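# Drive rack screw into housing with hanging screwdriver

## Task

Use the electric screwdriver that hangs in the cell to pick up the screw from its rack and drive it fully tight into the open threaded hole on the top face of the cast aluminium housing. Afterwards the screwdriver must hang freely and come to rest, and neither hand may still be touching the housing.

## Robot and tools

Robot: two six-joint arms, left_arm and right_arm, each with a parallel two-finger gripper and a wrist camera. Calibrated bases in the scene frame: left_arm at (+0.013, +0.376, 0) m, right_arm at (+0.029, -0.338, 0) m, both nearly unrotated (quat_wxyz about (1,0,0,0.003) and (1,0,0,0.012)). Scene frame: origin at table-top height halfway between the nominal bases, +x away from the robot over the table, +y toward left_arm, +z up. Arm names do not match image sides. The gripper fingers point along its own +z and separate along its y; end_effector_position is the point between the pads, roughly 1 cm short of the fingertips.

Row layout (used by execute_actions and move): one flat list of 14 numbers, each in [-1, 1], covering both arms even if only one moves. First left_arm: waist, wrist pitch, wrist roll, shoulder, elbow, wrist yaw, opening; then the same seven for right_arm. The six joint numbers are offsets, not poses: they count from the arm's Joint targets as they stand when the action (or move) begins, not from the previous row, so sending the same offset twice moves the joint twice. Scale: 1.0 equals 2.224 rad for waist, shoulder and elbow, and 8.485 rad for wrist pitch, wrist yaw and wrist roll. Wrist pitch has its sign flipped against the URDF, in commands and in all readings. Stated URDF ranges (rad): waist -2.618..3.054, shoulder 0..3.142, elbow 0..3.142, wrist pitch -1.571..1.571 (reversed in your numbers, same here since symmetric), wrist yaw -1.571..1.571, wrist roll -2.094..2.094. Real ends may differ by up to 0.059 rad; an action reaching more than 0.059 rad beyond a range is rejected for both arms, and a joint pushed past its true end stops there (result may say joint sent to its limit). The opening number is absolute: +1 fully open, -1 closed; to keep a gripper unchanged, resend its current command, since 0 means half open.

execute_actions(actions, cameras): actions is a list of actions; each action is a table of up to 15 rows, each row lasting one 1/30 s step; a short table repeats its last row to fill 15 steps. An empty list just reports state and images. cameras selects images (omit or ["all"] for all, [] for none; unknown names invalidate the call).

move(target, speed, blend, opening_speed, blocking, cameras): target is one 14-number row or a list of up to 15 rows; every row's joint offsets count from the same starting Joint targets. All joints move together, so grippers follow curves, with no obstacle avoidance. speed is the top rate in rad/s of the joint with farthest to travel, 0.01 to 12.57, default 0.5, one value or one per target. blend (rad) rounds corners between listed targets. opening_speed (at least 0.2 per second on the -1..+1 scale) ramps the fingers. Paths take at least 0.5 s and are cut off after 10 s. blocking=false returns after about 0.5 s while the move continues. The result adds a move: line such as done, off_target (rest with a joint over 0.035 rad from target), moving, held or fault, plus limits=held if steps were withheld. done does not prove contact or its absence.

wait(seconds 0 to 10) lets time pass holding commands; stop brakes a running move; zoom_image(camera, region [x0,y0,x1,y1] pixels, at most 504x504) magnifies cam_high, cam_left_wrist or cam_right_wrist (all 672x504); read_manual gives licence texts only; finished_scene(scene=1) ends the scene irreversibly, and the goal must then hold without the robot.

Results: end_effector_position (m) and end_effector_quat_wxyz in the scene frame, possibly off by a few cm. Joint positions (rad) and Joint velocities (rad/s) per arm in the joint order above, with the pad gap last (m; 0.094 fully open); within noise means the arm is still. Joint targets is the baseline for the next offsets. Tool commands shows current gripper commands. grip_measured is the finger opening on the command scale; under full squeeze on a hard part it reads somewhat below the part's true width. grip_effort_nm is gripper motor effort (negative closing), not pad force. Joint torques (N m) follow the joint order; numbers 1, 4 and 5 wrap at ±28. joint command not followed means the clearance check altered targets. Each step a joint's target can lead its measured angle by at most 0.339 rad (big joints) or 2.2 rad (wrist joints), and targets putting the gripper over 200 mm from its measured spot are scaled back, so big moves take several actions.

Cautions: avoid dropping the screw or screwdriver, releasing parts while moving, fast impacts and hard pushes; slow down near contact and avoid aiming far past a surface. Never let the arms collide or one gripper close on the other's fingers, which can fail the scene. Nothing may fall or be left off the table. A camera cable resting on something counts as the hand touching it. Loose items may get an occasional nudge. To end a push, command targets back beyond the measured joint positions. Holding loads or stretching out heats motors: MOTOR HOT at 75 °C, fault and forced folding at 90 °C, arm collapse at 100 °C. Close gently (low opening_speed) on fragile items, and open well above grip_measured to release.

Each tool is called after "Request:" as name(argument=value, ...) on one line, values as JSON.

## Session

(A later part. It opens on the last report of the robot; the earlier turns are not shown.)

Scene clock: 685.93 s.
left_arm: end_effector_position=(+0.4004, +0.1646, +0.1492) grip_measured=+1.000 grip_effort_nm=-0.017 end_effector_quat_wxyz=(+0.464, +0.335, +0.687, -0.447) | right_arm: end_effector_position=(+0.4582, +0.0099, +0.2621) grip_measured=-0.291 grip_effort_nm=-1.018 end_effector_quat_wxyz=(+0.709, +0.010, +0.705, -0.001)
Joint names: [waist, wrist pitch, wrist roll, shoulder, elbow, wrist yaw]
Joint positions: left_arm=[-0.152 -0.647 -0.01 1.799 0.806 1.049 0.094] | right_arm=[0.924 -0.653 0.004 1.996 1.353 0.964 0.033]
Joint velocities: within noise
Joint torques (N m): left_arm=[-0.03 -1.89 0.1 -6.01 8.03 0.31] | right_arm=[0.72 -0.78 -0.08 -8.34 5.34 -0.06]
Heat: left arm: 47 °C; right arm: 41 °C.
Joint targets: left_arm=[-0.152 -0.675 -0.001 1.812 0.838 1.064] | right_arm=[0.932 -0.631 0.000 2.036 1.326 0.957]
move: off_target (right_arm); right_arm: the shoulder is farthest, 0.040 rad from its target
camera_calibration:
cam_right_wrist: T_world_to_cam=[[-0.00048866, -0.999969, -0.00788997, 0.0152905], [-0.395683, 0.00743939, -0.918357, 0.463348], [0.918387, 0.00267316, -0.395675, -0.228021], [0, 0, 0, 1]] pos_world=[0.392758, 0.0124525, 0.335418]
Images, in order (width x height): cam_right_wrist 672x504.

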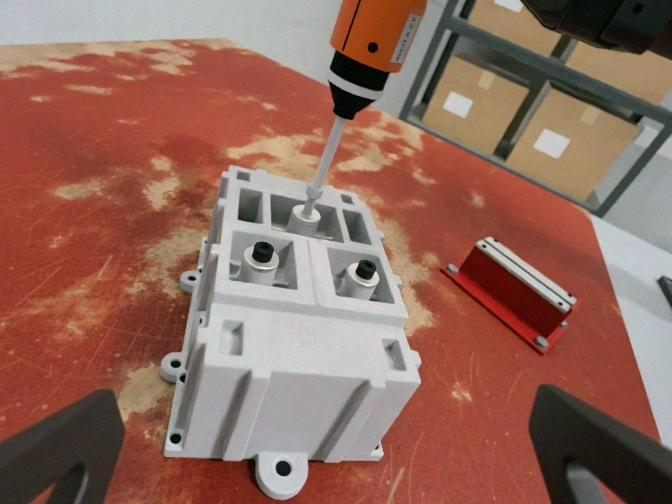

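Request:
move(target=[[0,0,0,0,0,0,1,0,-0.0007,0,0.0018,-0.0112,0,-0.6]], speed=0.1, cameras=["cam_left_wrist","cam_right_wrist"])

Request:
zoom_image(camera="cam_right_wrist", region=[250, 120, 370, 240])

Scene clock: 702.53 s.
left_arm: end_effector_position=(+0.4003, +0.1645, +0.1494) grip_measured=+1.000 grip_effort_nm=-0.022 end_effector_quat_wxyz=(+0.464, +0.335, +0.687, -0.447) | right_arm: end_effector_position=(+0.4570, +0.0083, +0.2597) grip_measured=-0.291 grip_effort_nm=-1.018 end_effector_quat_wxyz=(+0.712, +0.014, +0.702, +0.002)
Joint names: [waist, wrist pitch, wrist roll, shoulder, elbow, wrist yaw]
Joint positions: left_arm=[-0.152 -0.647 -0.01 1.799 0.806 1.049 0.094] | right_arm=[0.924 -0.684 0.004 1.996 1.334 0.964 0.033]
Joint velocities: within noise
Joint torques (N m): left_arm=[-0.03 -1.88 0.09 -6.01 8.01 0.3] | right_arm=[0.69 -0.57 -0.08 -7.98 4.75 -0.1]
Heat: left arm: 46 °C; right arm: 41 °C.
Joint targets: left_arm=[-0.152 -0.675 -0.001 1.812 0.838 1.063] | right_arm=[0.932 -0.637 0.000 2.040 1.300 0.956]
move: off_target (right_arm); right_arm: the wrist pitch is farthest, 0.047 rad from its target
camera_calibration:
cam_left_wrist: T_world_to_cam=[[-0.882803, -0.364315, 0.296536, 0.367418], [-0.443321, 0.437423, -0.782386, 0.261312], [0.155323, -0.822153, -0.547667, 0.239921], [0, 0, 0, 1]] pos_world=[0.402937, 0.216803, 0.226891]
cam_right_wrist: T_world_to_cam=[[-0.000783709, -0.999842, -0.0177668, 0.0163691], [-0.3891, 0.0166716, -0.921045, 0.458399], [0.921195, 0.00619124, -0.389051, -0.230987], [0, 0, 0, 1]] pos_world=[0.39116, 0.0101543, 0.332631]
Images, in order (width x height): cam_left_wrist 672x504, cam_right_wrist 672x504.

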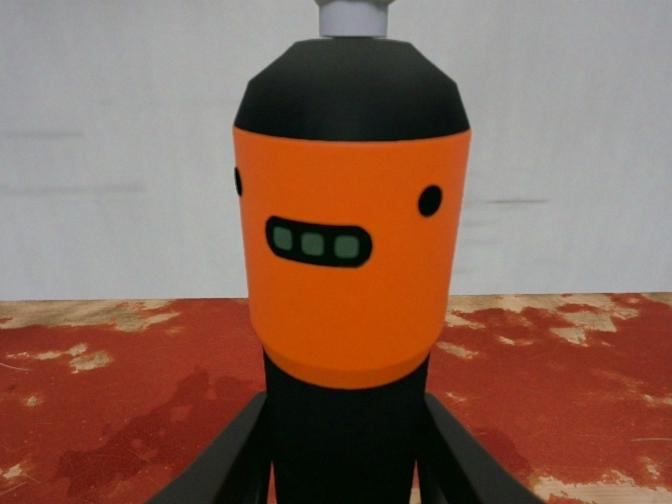

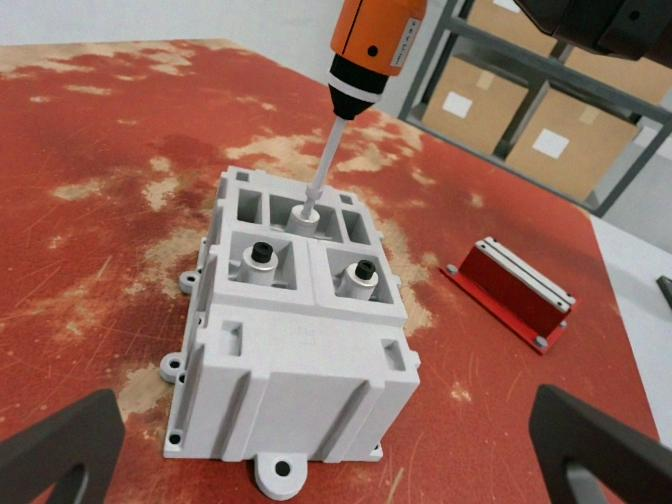

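Scaled by 4.200 from the camera's 672x504 image, which has a finer 960x720 frame.

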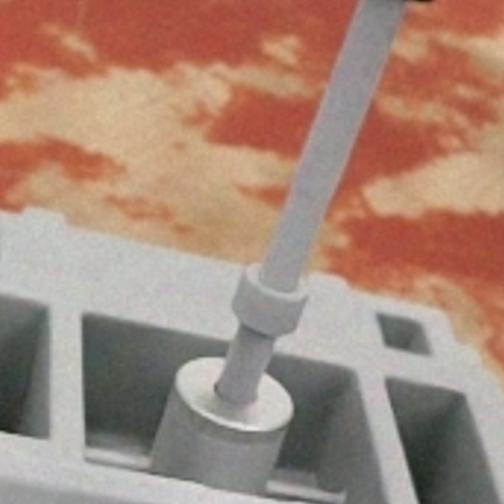

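Request:
move(target=[[0,0,0,0,0,0,1,0,0.014,0,0.018,-0.015,0,-0.6]], speed=0.15, cameras=["cam_left_wrist","cam_right_wrist"])

Request:
zoom_image(camera="cam_right_wrist", region=[250, 120, 370, 240])

Scene clock: 722.43 s.
left_arm: end_effector_position=(+0.4003, +0.1645, +0.1494) grip_measured=+1.000 grip_effort_nm=-0.007 end_effector_quat_wxyz=(+0.465, +0.335, +0.687, -0.447) | right_arm: end_effector_position=(+0.4568, +0.0086, +0.2526) grip_measured=-0.291 grip_effort_nm=-1.013 end_effector_quat_wxyz=(+0.708, +0.008, +0.706, -0.003)
Joint names: [waist, wrist pitch, wrist roll, shoulder, elbow, wrist yaw]
Joint positions: left_arm=[-0.152 -0.648 -0.01 1.799 0.806 1.05 0.094] | right_arm=[0.924 -0.678 0.004 2.002 1.327 0.964 0.033]
Joint velocities: within noise
Joint torques (N m): left_arm=[-0.03 -1.88 0.1 -6.02 8.01 0.3] | right_arm=[0.69 0.41 -0.09 -5.27 2.88 -0.09]
Heat: left arm: 45 °C; right arm: 41 °C.
Joint targets: left_arm=[-0.152 -0.675 -0.001 1.812 0.838 1.064] | right_arm=[0.932 -0.518 0.000 2.080 1.267 0.956]
move: off_target (right_arm); right_arm: the wrist pitch is farthest, 0.160 rad from its target
camera_calibration:
cam_left_wrist: T_world_to_cam=[[-0.883053, -0.363946, 0.296244, 0.367475], [-0.442855, 0.437478, -0.782619, 0.261244], [0.155231, -0.822287, -0.547491, 0.240002], [0, 0, 0, 1]] pos_world=[0.402937, 0.216803, 0.226992]
cam_right_wrist: T_world_to_cam=[[-0.0000761965, -0.999996, -0.00272049, 0.0124687], [-0.399369, 0.00252455, -0.916787, 0.455492], [0.91679, 0.00101662, -0.399367, -0.228893], [0, 0, 0, 1]] pos_world=[0.391757, 0.0115514, 0.326211]
Images, in order (width x height): cam_left_wrist 672x504, cam_right_wrist 672x504.

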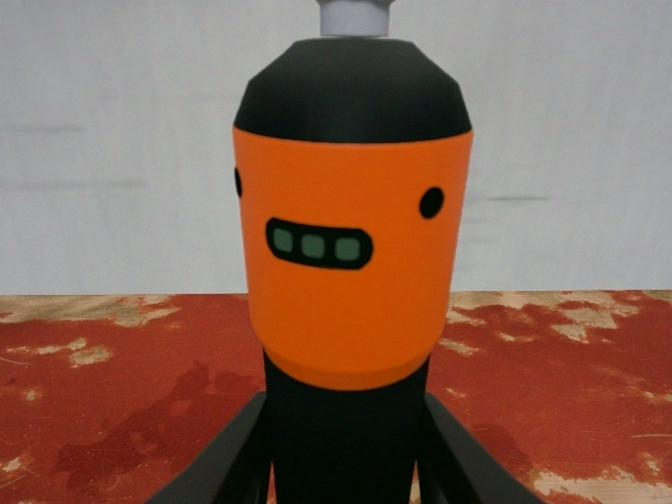

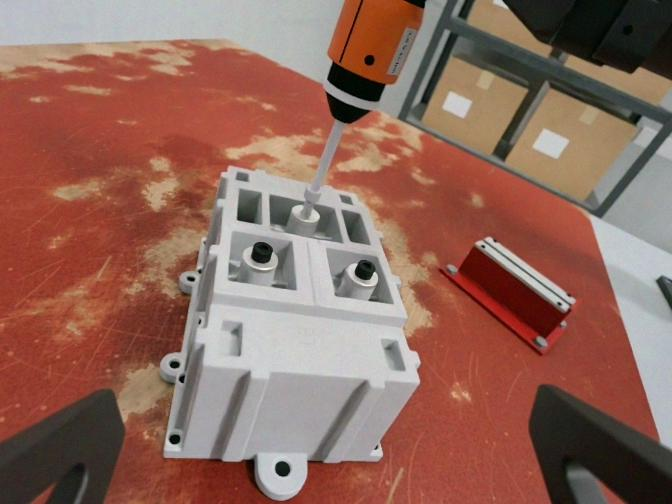

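Scaled by 4.200 from the camera's 672x504 image, which has a finer 960x720 frame.

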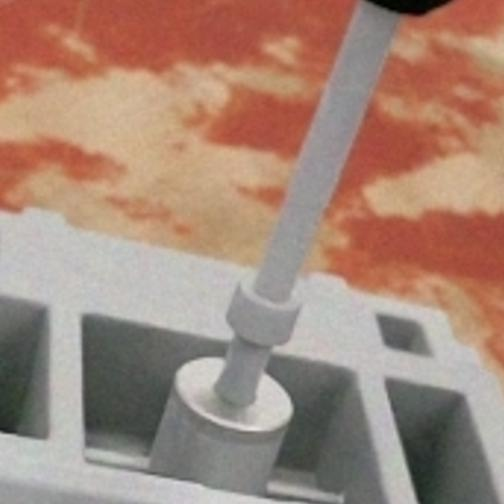

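Request:
wait(seconds=1, cameras=["cam_right_wrist"])

Request:
zoom_image(camera="cam_right_wrist", region=[250, 120, 370, 240])

Scene clock: 728.13 s.
left_arm: end_effector_position=(+0.4003, +0.1645, +0.1494) grip_measured=+1.000 grip_effort_nm=-0.012 end_effector_quat_wxyz=(+0.465, +0.335, +0.687, -0.447) | right_arm: end_effector_position=(+0.4569, +0.0101, +0.2424) grip_measured=-0.291 grip_effort_nm=-1.018 end_effector_quat_wxyz=(+0.701, +0.000, +0.713, -0.006)
Joint names: [waist, wrist pitch, wrist roll, shoulder, elbow, wrist yaw]
Joint positions: left_arm=[-0.152 -0.648 -0.01 1.799 0.806 1.05 0.094] | right_arm=[0.924 -0.663 0.016 2.01 1.319 0.957 0.033]
Joint velocities: within noise
Joint torques (N m): left_arm=[-0.05 -1.89 0.09 -5.98 8.02 0.3] | right_arm=[0.7 0.26 -0.27 -6.12 3.55 0.01]
Heat: left arm: 45 °C; right arm: 40 °C.
Joint targets: left_arm=[-0.152 -0.675 -0.001 1.812 0.838 1.063] | right_arm=[0.932 -0.518 0.000 2.080 1.267 0.956]
Tool commands: left_gripper/opening=+1.0 right_gripper/opening=-0.6
wait: 1.00 s; at rest from the start
camera_calibration:
cam_right_wrist: T_world_to_cam=[[0.007112, -0.999905, 0.0117796, 0.00711304], [-0.416364, -0.0136712, -0.909095, 0.452235], [0.90917, 0.00156089, -0.416422, -0.225368], [0, 0, 0, 1]] pos_world=[0.393142, 0.0136468, 0.317193]
Images, in order (width x height): cam_right_wrist 672x504.

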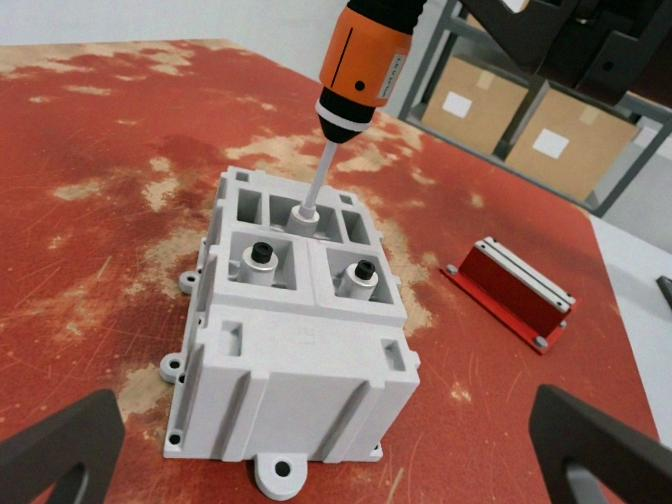

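Scaled by 4.200 from the camera's 672x504 image, which has a finer 960x720 frame.

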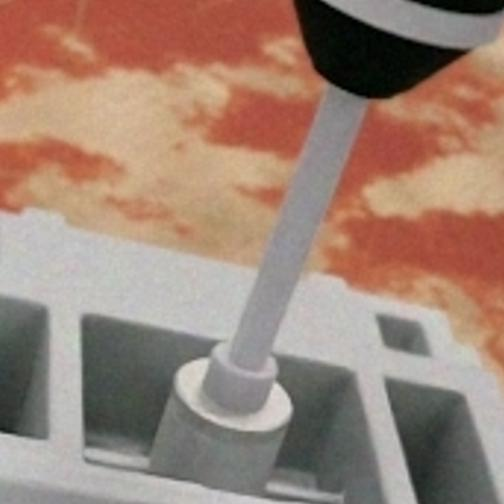

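Request:
move(target=[[0,0,0,0,0,0,1,0,0.003,0,0.012,-0.01,0,-0.6]], speed=0.1)

Request:
zoom_image(camera="cam_right_wrist", region=[250, 120, 370, 240])

Scene clock: 733.63 s.
left_arm: end_effector_position=(+0.4003, +0.1645, +0.1494) grip_measured=+1.000 grip_effort_nm=-0.017 end_effector_quat_wxyz=(+0.465, +0.335, +0.687, -0.447) | right_arm: end_effector_position=(+0.4568, +0.0099, +0.2398) grip_measured=-0.291 grip_effort_nm=-1.018 end_effector_quat_wxyz=(+0.702, +0.000, +0.712, -0.007)
Joint names: [waist, wrist pitch, wrist roll, shoulder, elbow, wrist yaw]
Joint positions: left_arm=[-0.152 -0.648 -0.01 1.799 0.806 1.05 0.094] | right_arm=[0.924 -0.678 0.011 2.015 1.311 0.957 0.033]
Joint velocities: within noise
Joint torques (N m): left_arm=[-0.05 -1.88 0.1 -5.98 8.03 0.29] | right_arm=[0.65 0.65 -0.14 -4.19 2.5 -0.01]
Heat: left arm: 45 °C; right arm: 39 °C.
Joint targets: left_arm=[-0.152 -0.675 -0.001 1.812 0.838 1.063] | right_arm=[0.932 -0.492 0.000 2.107 1.245 0.956]
move: off_target (right_arm); right_arm: the wrist pitch is farthest, 0.185 rad from its target
camera_calibration:
cam_left_wrist: T_world_to_cam=[[-0.883053, -0.363946, 0.296244, 0.367475], [-0.442855, 0.437478, -0.782619, 0.261244], [0.155231, -0.822287, -0.547491, 0.240002], [0, 0, 0, 1]] pos_world=[0.402937, 0.216803, 0.226992]
cam_right_wrist: T_world_to_cam=[[0.00724791, -0.999872, 0.0142571, 0.00631417], [-0.41473, -0.0159792, -0.909804, 0.449215], [0.909916, 0.000681316, -0.414793, -0.227147], [0, 0, 0, 1]] pos_world=[0.392942, 0.0136462, 0.314388]

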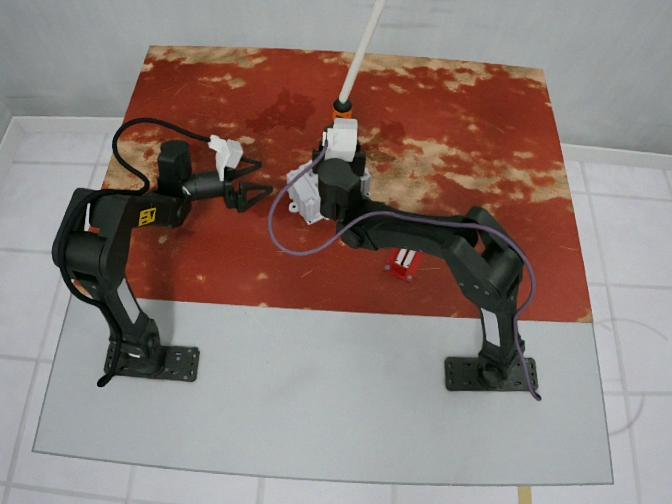

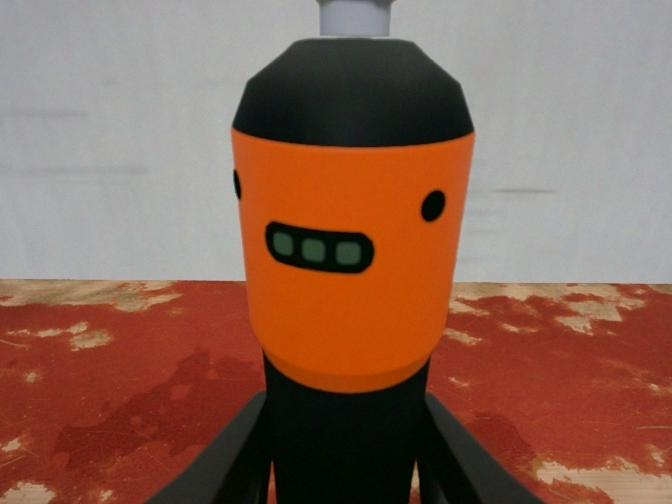

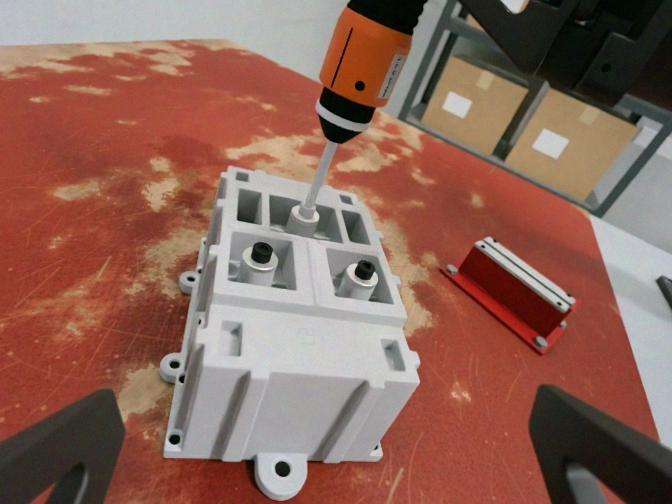

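Scaled by 4.200 from the camera's 672x504 image, which has a finer 960x720 frame.

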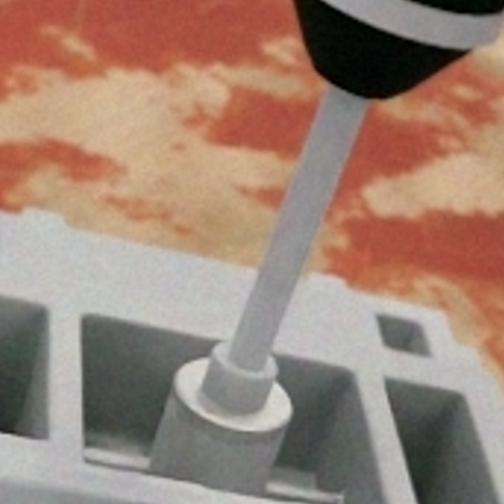

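Request:
move(target=[[0,0,0,0,0,0,1,0,0.003,0,0.012,-0.01,0,-0.6]], speed=0.1, cameras=["cam_left_wrist"])

Scene clock: 739.57 s.
left_arm: end_effector_position=(+0.4003, +0.1645, +0.1494) grip_measured=+1.000 grip_effort_nm=-0.012 end_effector_quat_wxyz=(+0.465, +0.335, +0.687, -0.447) | right_arm: end_effector_position=(+0.4567, +0.0098, +0.2376) grip_measured=-0.291 grip_effort_nm=-1.018 end_effector_quat_wxyz=(+0.705, +0.001, +0.710, -0.005)
Joint names: [waist, wrist pitch, wrist roll, shoulder, elbow, wrist yaw]
Joint positions: left_arm=[-0.152 -0.648 -0.01 1.799 0.806 1.05 0.094] | right_arm=[0.924 -0.707 0.004 2.022 1.303 0.957 0.033]
Joint velocities: within noise
Joint torques (N m): left_arm=[-0.08 -1.88 0.09 -6 8.02 0.3] | right_arm=[0.54 1.2 -0.11 -2.73 1.39 0]
Heat: left arm: 45 °C; right arm: 38 °C.
Joint targets: left_arm=[-0.152 -0.675 -0.001 1.812 0.838 1.063] | right_arm=[0.932 -0.467 0.000 2.133 1.222 0.956]
move: off_target (right_arm); right_arm: the wrist pitch is farthest, 0.241 rad from its target
camera_calibration:
cam_left_wrist: T_world_to_cam=[[-0.883053, -0.363946, 0.296244, 0.367475], [-0.442855, 0.437478, -0.782619, 0.261244], [0.155231, -0.822287, -0.547491, 0.240002], [0, 0, 0, 1]] pos_world=[0.402937, 0.216803, 0.226992]
Images, in order (width x height): cam_left_wrist 672x504.

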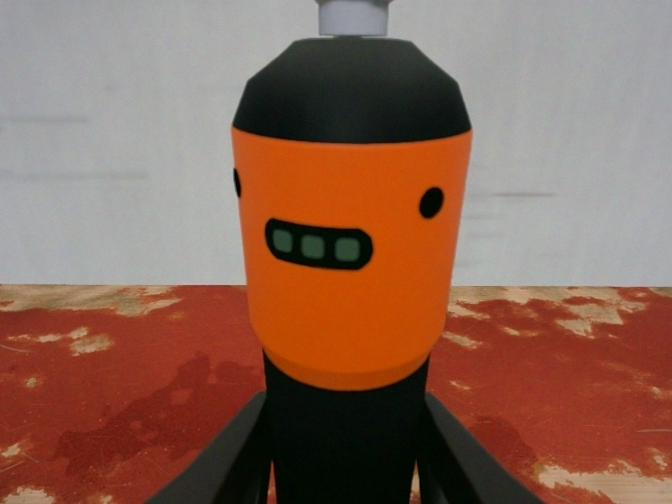

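Request:
move(target=[[0,0,0,0,0,0,1,0,-0.0157,0,-0.0373,0.0553,0,-0.6],[0,0,0,0,0,0,1,0,-0.0112,0,-0.0855,0.0715,0,-0.6]], speed=[0.15,0.2])

Request:
zoom_image(camera="cam_right_wrist", region=[220, 120, 400, 300])

Scene clock: 750.07 s.
left_arm: end_effector_position=(+0.4002, +0.1645, +0.1495) grip_measured=+1.000 grip_effort_nm=-0.022 end_effector_quat_wxyz=(+0.464, +0.335, +0.687, -0.447) | right_arm: end_effector_position=(+0.4573, +0.0119, +0.2506) grip_measured=-0.291 grip_effort_nm=-1.018 end_effector_quat_wxyz=(+0.696, -0.006, +0.718, -0.007)
Joint names: [waist, wrist pitch, wrist roll, shoulder, elbow, wrist yaw]
Joint positions: left_arm=[-0.152 -0.648 -0.01 1.799 0.806 1.05 0.094] | right_arm=[0.924 -0.592 0.025 1.994 1.348 0.949 0.033]
Joint velocities: within noise
Joint torques (N m): left_arm=[-0.08 -1.88 0.09 -6.01 8.01 0.3] | right_arm=[0.73 -0.74 -0.36 -16.09 10.03 0.11]
Heat: left arm: 45 °C; right arm: 38 °C.
Joint targets: left_arm=[-0.152 -0.675 -0.001 1.812 0.838 1.064] | right_arm=[0.932 -0.562 0.000 1.943 1.382 0.956]
move: off_target (right_arm); right_arm: the shoulder is farthest, 0.051 rad from its target
camera_calibration:
cam_left_wrist: T_world_to_cam=[[-0.883179, -0.363576, 0.296323, 0.367302], [-0.442712, 0.437508, -0.782683, 0.261194], [0.154921, -0.822435, -0.547357, 0.240062], [0, 0, 0, 1]] pos_world=[0.402837, 0.216703, 0.226992]
cam_right_wrist: T_world_to_cam=[[0.0148158, -0.999645, 0.0221326, 0.00277097], [-0.429298, -0.0263506, -0.902778, 0.464299], [0.903041, 0.00387388, -0.429536, -0.21632], [0, 0, 0, 1]] pos_world=[0.394627, 0.0158425, 0.32618]

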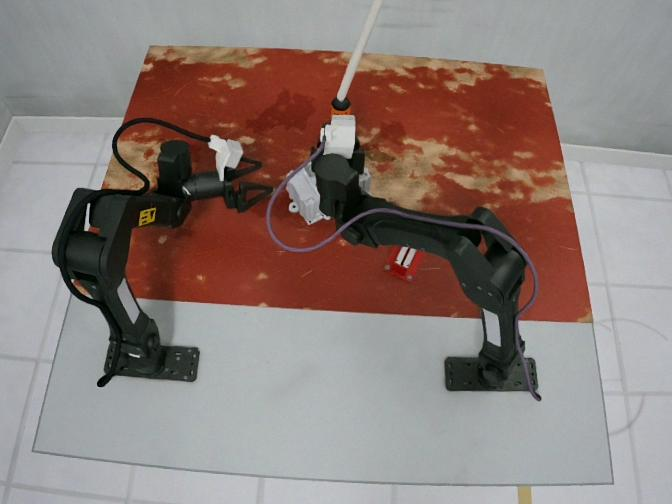

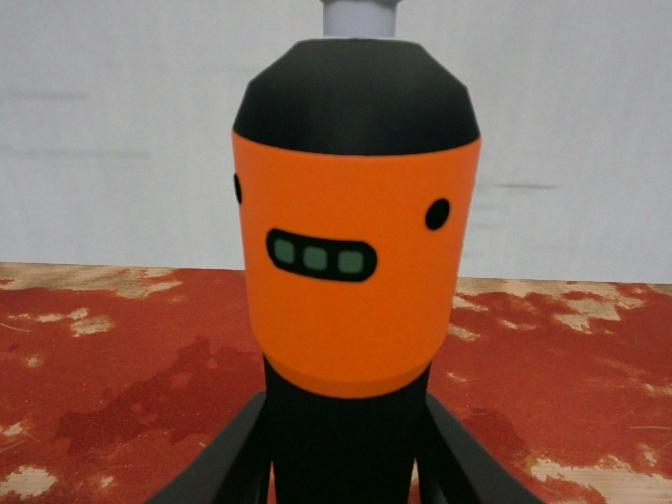

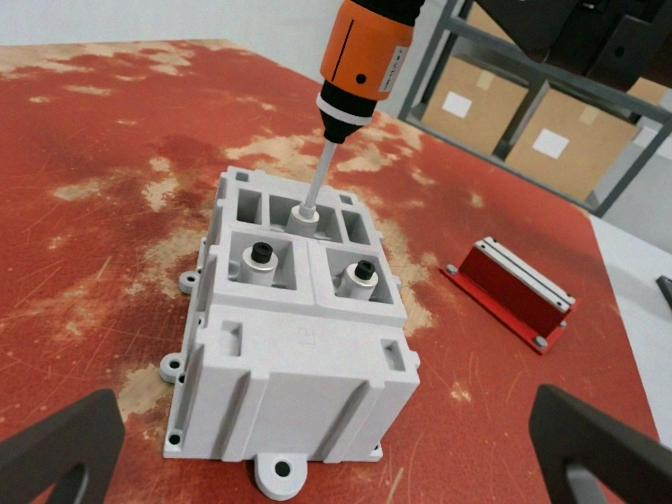

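Scaled by 2.800 from the camera's 672x504 image, which has a finer 960x720 frame.

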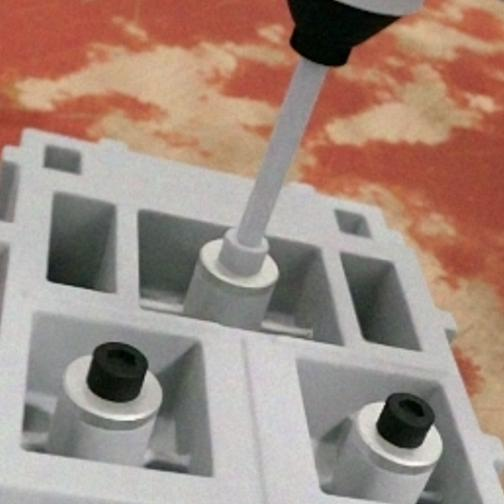

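Request:
move(target=[[0,0,0,0,0,0,1,0,0,0,-0.02,0.02,0,-0.6]], speed=0.15, cameras=["cam_right_wrist"])

Scene clock: 758.10 s.
left_arm: end_effector_position=(+0.4002, +0.1645, +0.1495) grip_measured=+1.000 grip_effort_nm=-0.012 end_effector_quat_wxyz=(+0.464, +0.335, +0.687, -0.447) | right_arm: end_effector_position=(+0.4529, +0.0042, +0.3110) grip_measured=-0.291 grip_effort_nm=-1.018 end_effector_quat_wxyz=(+0.721, +0.027, +0.692, +0.019)
Joint names: [waist, wrist pitch, wrist roll, shoulder, elbow, wrist yaw]
Joint positions: left_arm=[-0.152 -0.648 -0.01 1.799 0.806 1.05 0.094] | right_arm=[0.924 -0.582 0.008 1.918 1.406 0.959 0.033]
Joint velocities: within noise
Joint torques (N m): left_arm=[-0.06 -1.88 0.09 -5.98 8.03 0.29] | right_arm=[0.55 -0.81 -0.13 -12.81 9.13 -0.06]
Heat: left arm: 45 °C; right arm: 41 °C.
Joint targets: left_arm=[-0.152 -0.675 -0.001 1.812 0.838 1.064] | right_arm=[0.932 -0.562 0.000 1.899 1.426 0.956]
move: done
camera_calibration:
cam_right_wrist: T_world_to_cam=[[0.00623033, -0.998151, -0.0604578, 0.0232555], [-0.36333, 0.0540675, -0.93009, 0.495143], [0.93164, 0.0277609, -0.362321, -0.220364], [0, 0, 0, 1]] pos_world=[0.385055, 0.00255883, 0.382091]
Images, in order (width x height): cam_right_wrist 672x504.

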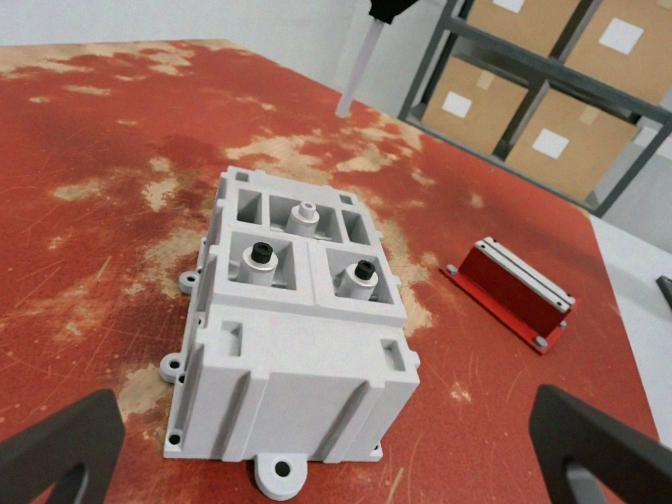

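Request:
move(target=[[0,0,0,0,0,0,1,-0.219,0.0276,0,-0.3228,-0.2572,-0.0575,-0.6]], speed=0.4, cameras=["cam_high","cam_left_wrist"])

Request:
move(target=[[0,0,0,0,0,0,1,0,0,0,0,0,0,0.5]], opening_speed=0.3)

Scene clock: 774.93 s.
left_arm: end_effector_position=(+0.4002, +0.1645, +0.1495) grip_measured=+1.000 grip_effort_nm=-0.017 end_effector_quat_wxyz=(+0.464, +0.335, +0.687, -0.447) | right_arm: end_effector_position=(+0.4257, -0.2270, +0.3504) grip_measured=-0.291 grip_effort_nm=-1.018 end_effector_quat_wxyz=(+0.715, +0.009, +0.699, +0.002)
Joint names: [waist, wrist pitch, wrist roll, shoulder, elbow, wrist yaw]
Joint positions: left_arm=[-0.152 -0.648 -0.01 1.799 0.806 1.05 0.094] | right_arm=[0.448 -0.345 0.003 1.199 0.879 0.481 0.033]
Joint velocities: within noise
Joint torques (N m): left_arm=[-0.03 -1.88 0.09 -6.02 8.05 0.3] | right_arm=[-0.12 -1.01 -0.06 -5.96 6.08 -0.11]
Heat: left arm: 44 °C; right arm: 46 °C.
Joint targets: left_arm=[-0.152 -0.675 -0.001 1.812 0.838 1.064] | right_arm=[0.445 -0.328 0.000 1.181 0.854 0.468]
move: done
camera_calibration:
cam_left_wrist: T_world_to_cam=[[-0.883179, -0.363576, 0.296323, 0.367302], [-0.442712, 0.437508, -0.782683, 0.261194], [0.154921, -0.822435, -0.547357, 0.240062], [0, 0, 0, 1]] pos_world=[0.402837, 0.216703, 0.226992]
Images, in order (width x height): cam_high 672x504, cam_left_wrist 672x504.

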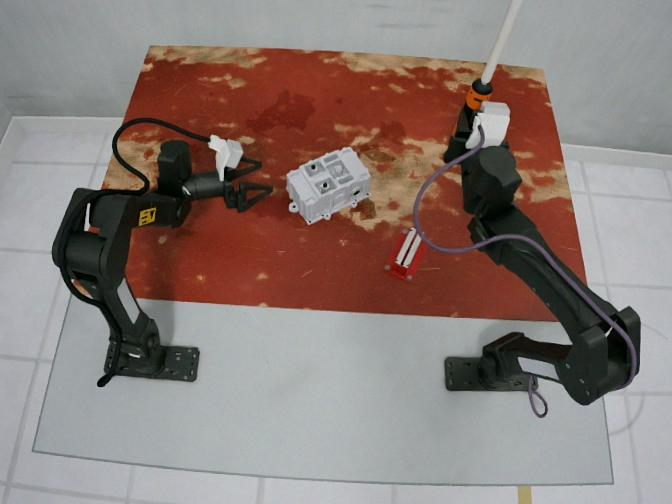

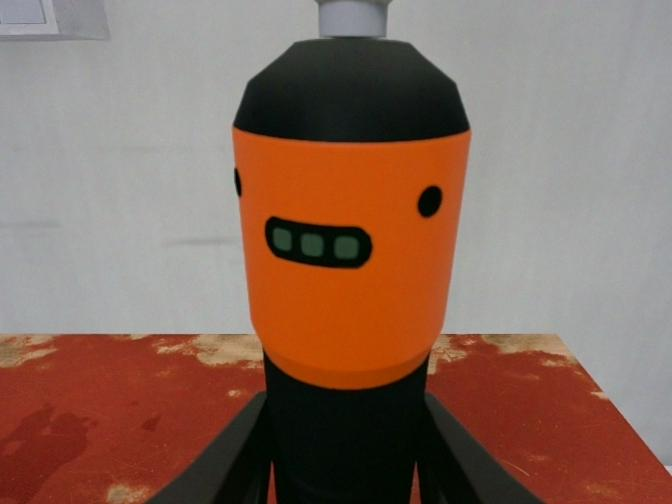

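Scene clock: 778.80 s.
left_arm: end_effector_position=(+0.4002, +0.1645, +0.1495) grip_measured=+1.000 grip_effort_nm=-0.012 end_effector_quat_wxyz=(+0.465, +0.335, +0.687, -0.447) | right_arm: end_effector_position=(+0.4257, -0.2268, +0.3503) grip_measured=+0.498 grip_effort_nm=0.129 end_effector_quat_wxyz=(+0.715, +0.008, +0.699, +0.002)
Joint names: [waist, wrist pitch, wrist roll, shoulder, elbow, wrist yaw]
Joint positions: left_arm=[-0.152 -0.648 -0.01 1.799 0.806 1.05 0.094] | right_arm=[0.448 -0.345 0.003 1.199 0.879 0.48 0.07]
Joint velocities: within noise
Joint torques (N m): left_arm=[-0.05 -1.87 0.11 -6 7.99 0.29] | right_arm=[-0.1 -1.02 -0.06 -5.86 6.02 -0.11]
Heat: left arm: 44 °C; right arm: 44 °C.
Joint targets: left_arm=[-0.152 -0.675 -0.001 1.812 0.838 1.064] | right_arm=[0.445 -0.328 0.000 1.181 0.854 0.468]
move: done
camera_calibration:
cam_left_wrist: T_world_to_cam=[[-0.883283, -0.363572, 0.296017, 0.367383], [-0.442433, 0.437476, -0.782859, 0.261207], [0.155125, -0.822454, -0.547271, 0.240019], [0, 0, 0, 1]] pos_world=[0.402837, 0.216703, 0.227092]
cam_right_wrist: T_world_to_cam=[[0.00761189, -0.999923, -0.00984676, -0.223504], [-0.380285, 0.00621256, -0.924849, 0.528702], [0.924838, 0.0107844, -0.380208, -0.168992], [0, 0, 0, 1]] pos_world=[0.359049, -0.224949, 0.422517]

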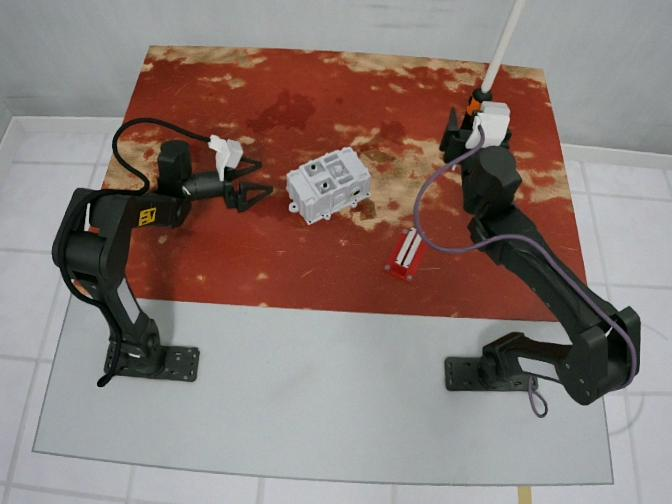

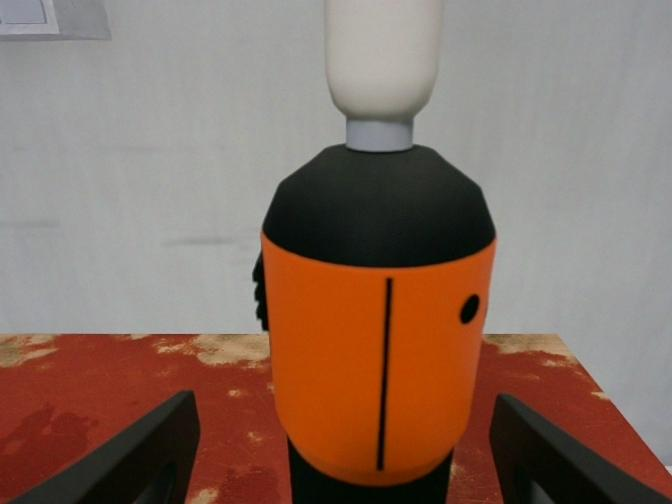

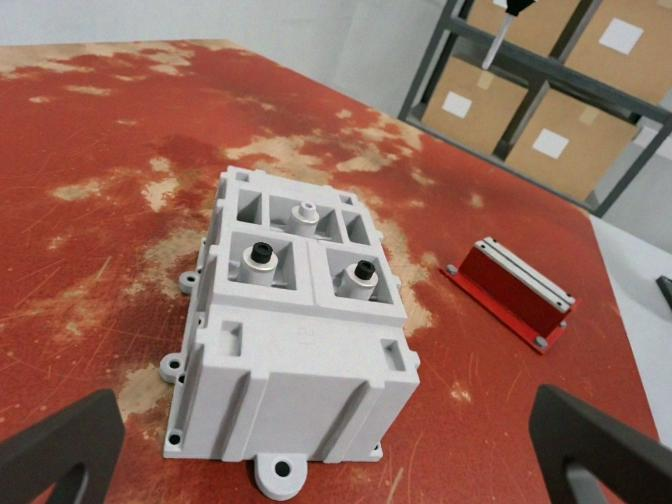

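Retract and let it settle.

Request:
move(target=[[0,0,0,0,0,0,1,0,0,0,0,0,0,1],[0,0,0,0,0,0,1,0.0595,0.0149,0,-0.1107,-0.0541,0.0157,1],[0,0,0,0,0,0,1,0.1694,0.0327,0,-0.2058,-0.0816,0.0445,1]], speed=0.3)

Request:
zoom_image(camera="cam_right_wrist", region=[220, 150, 380, 310])

Scene clock: 786.37 s.
left_arm: end_effector_position=(+0.4002, +0.1645, +0.1495) grip_measured=+1.000 grip_effort_nm=-0.007 end_effector_quat_wxyz=(+0.465, +0.335, +0.687, -0.447) | right_arm: end_effector_position=(+0.3005, -0.2317, +0.3534) grip_measured=+0.998 grip_effort_nm=0.134 end_effector_quat_wxyz=(+0.715, +0.009, +0.698, +0.012)
Joint names: [waist, wrist pitch, wrist roll, shoulder, elbow, wrist yaw]
Joint positions: left_arm=[-0.152 -0.648 -0.01 1.799 0.806 1.05 0.094] | right_arm=[0.816 -0.071 0.003 0.732 0.698 0.836 0.094]
Joint velocities: within noise
Joint torques (N m): left_arm=[-0.03 -1.88 0.09 -6 8.05 0.3] | right_arm=[0.54 -0.84 -0.09 -0.81 5.67 0.08]
Heat: left arm: 44 °C; right arm: 42 °C.
Joint targets: left_arm=[-0.152 -0.675 -0.001 1.812 0.838 1.063] | right_arm=[0.822 -0.050 0.000 0.723 0.672 0.846]
move: done
camera_calibration:
cam_left_wrist: T_world_to_cam=[[-0.883283, -0.363572, 0.296017, 0.367383], [-0.442433, 0.437476, -0.782859, 0.261207], [0.155125, -0.822454, -0.547271, 0.240019], [0, 0, 0, 1]] pos_world=[0.402837, 0.216703, 0.227092]
cam_right_wrist: T_world_to_cam=[[0.0196545, -0.999498, -0.0248559, -0.22565], [-0.378829, 0.0155621, -0.925336, 0.485917], [0.925258, 0.0276032, -0.378333, -0.0488684], [0, 0, 0, 1]] pos_world=[0.233731, -0.23175, 0.425539]

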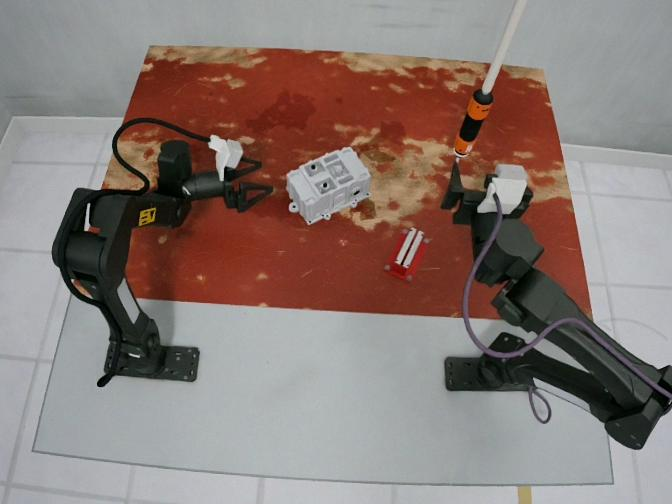

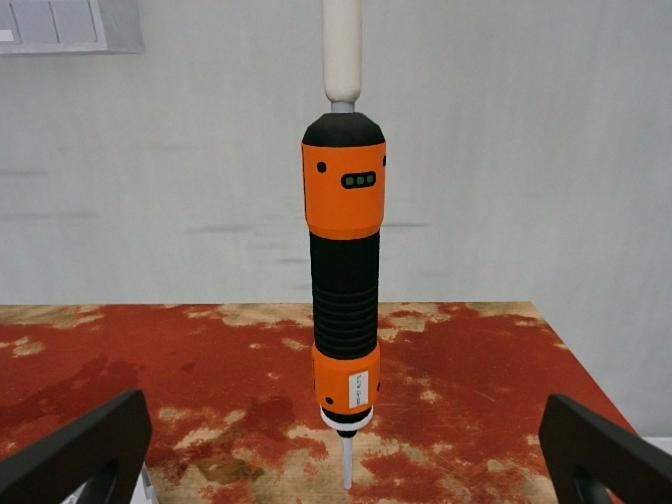

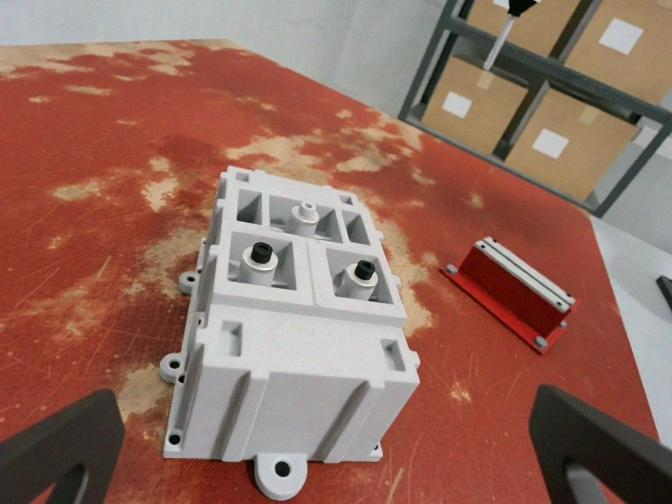

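Scaled by 3.150 from the camera's 672x504 image, which has a finer 960x720 frame.

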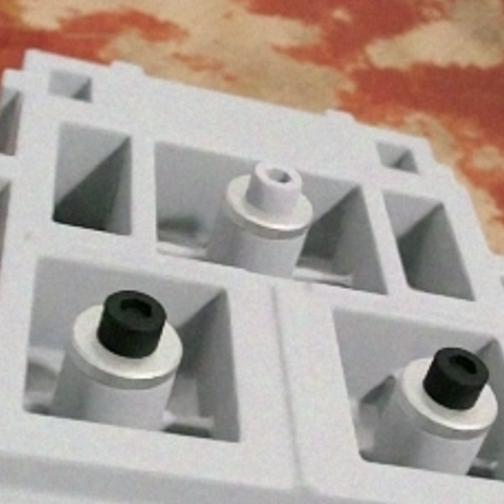

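Request:
wait(seconds=3, cameras=["cam_left_wrist"])

Request:
finished_scene()

Scene clock: 793.87 s.
left_arm: end_effector_position=(+0.4002, +0.1645, +0.1495) grip_measured=+1.000 grip_effort_nm=-0.017 end_effector_quat_wxyz=(+0.465, +0.335, +0.687, -0.447) | right_arm: end_effector_position=(+0.3005, -0.2319, +0.3533) grip_measured=+0.998 grip_effort_nm=0.134 end_effector_quat_wxyz=(+0.715, +0.009, +0.699, +0.011)
Joint names: [waist, wrist pitch, wrist roll, shoulder, elbow, wrist yaw]
Joint positions: left_arm=[-0.152 -0.648 -0.01 1.799 0.806 1.05 0.094] | right_arm=[0.816 -0.07 0.003 0.732 0.698 0.837 0.094]
Joint velocities: within noise
Joint torques (N m): left_arm=[-0.08 -1.88 0.09 -6.01 7.99 0.29] | right_arm=[0.43 -0.85 -0.08 -0.84 5.71 0.07]
Heat: left arm: 44 °C; right arm: 40 °C.
Joint targets: left_arm=[-0.152 -0.675 -0.001 1.812 0.838 1.063] | right_arm=[0.822 -0.050 0.000 0.723 0.672 0.846]
Tool commands: left_gripper/opening=+1.0 right_gripper/opening=+1.0
wait: 3.00 s; at rest from the start
camera_calibration:
cam_left_wrist: T_world_to_cam=[[-0.883283, -0.363572, 0.296017, 0.367383], [-0.442433, 0.437476, -0.782859, 0.261207], [0.155125, -0.822454, -0.547271, 0.240019], [0, 0, 0, 1]] pos_world=[0.402837, 0.216703, 0.227092]
Images, in order (width x height): cam_left_wrist 672x504.

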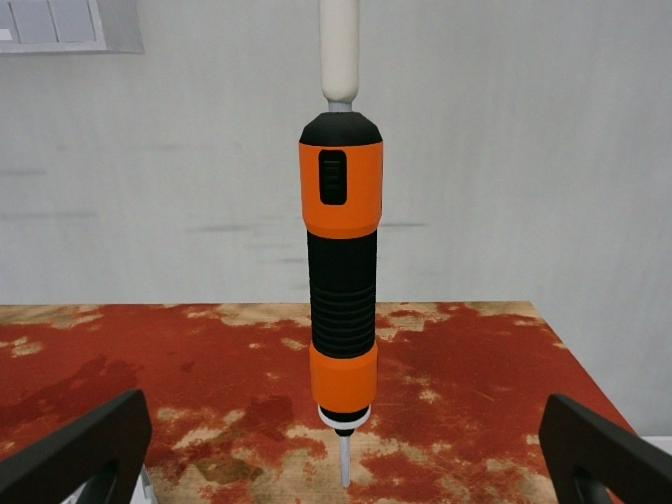

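The scene is finished: the task was done.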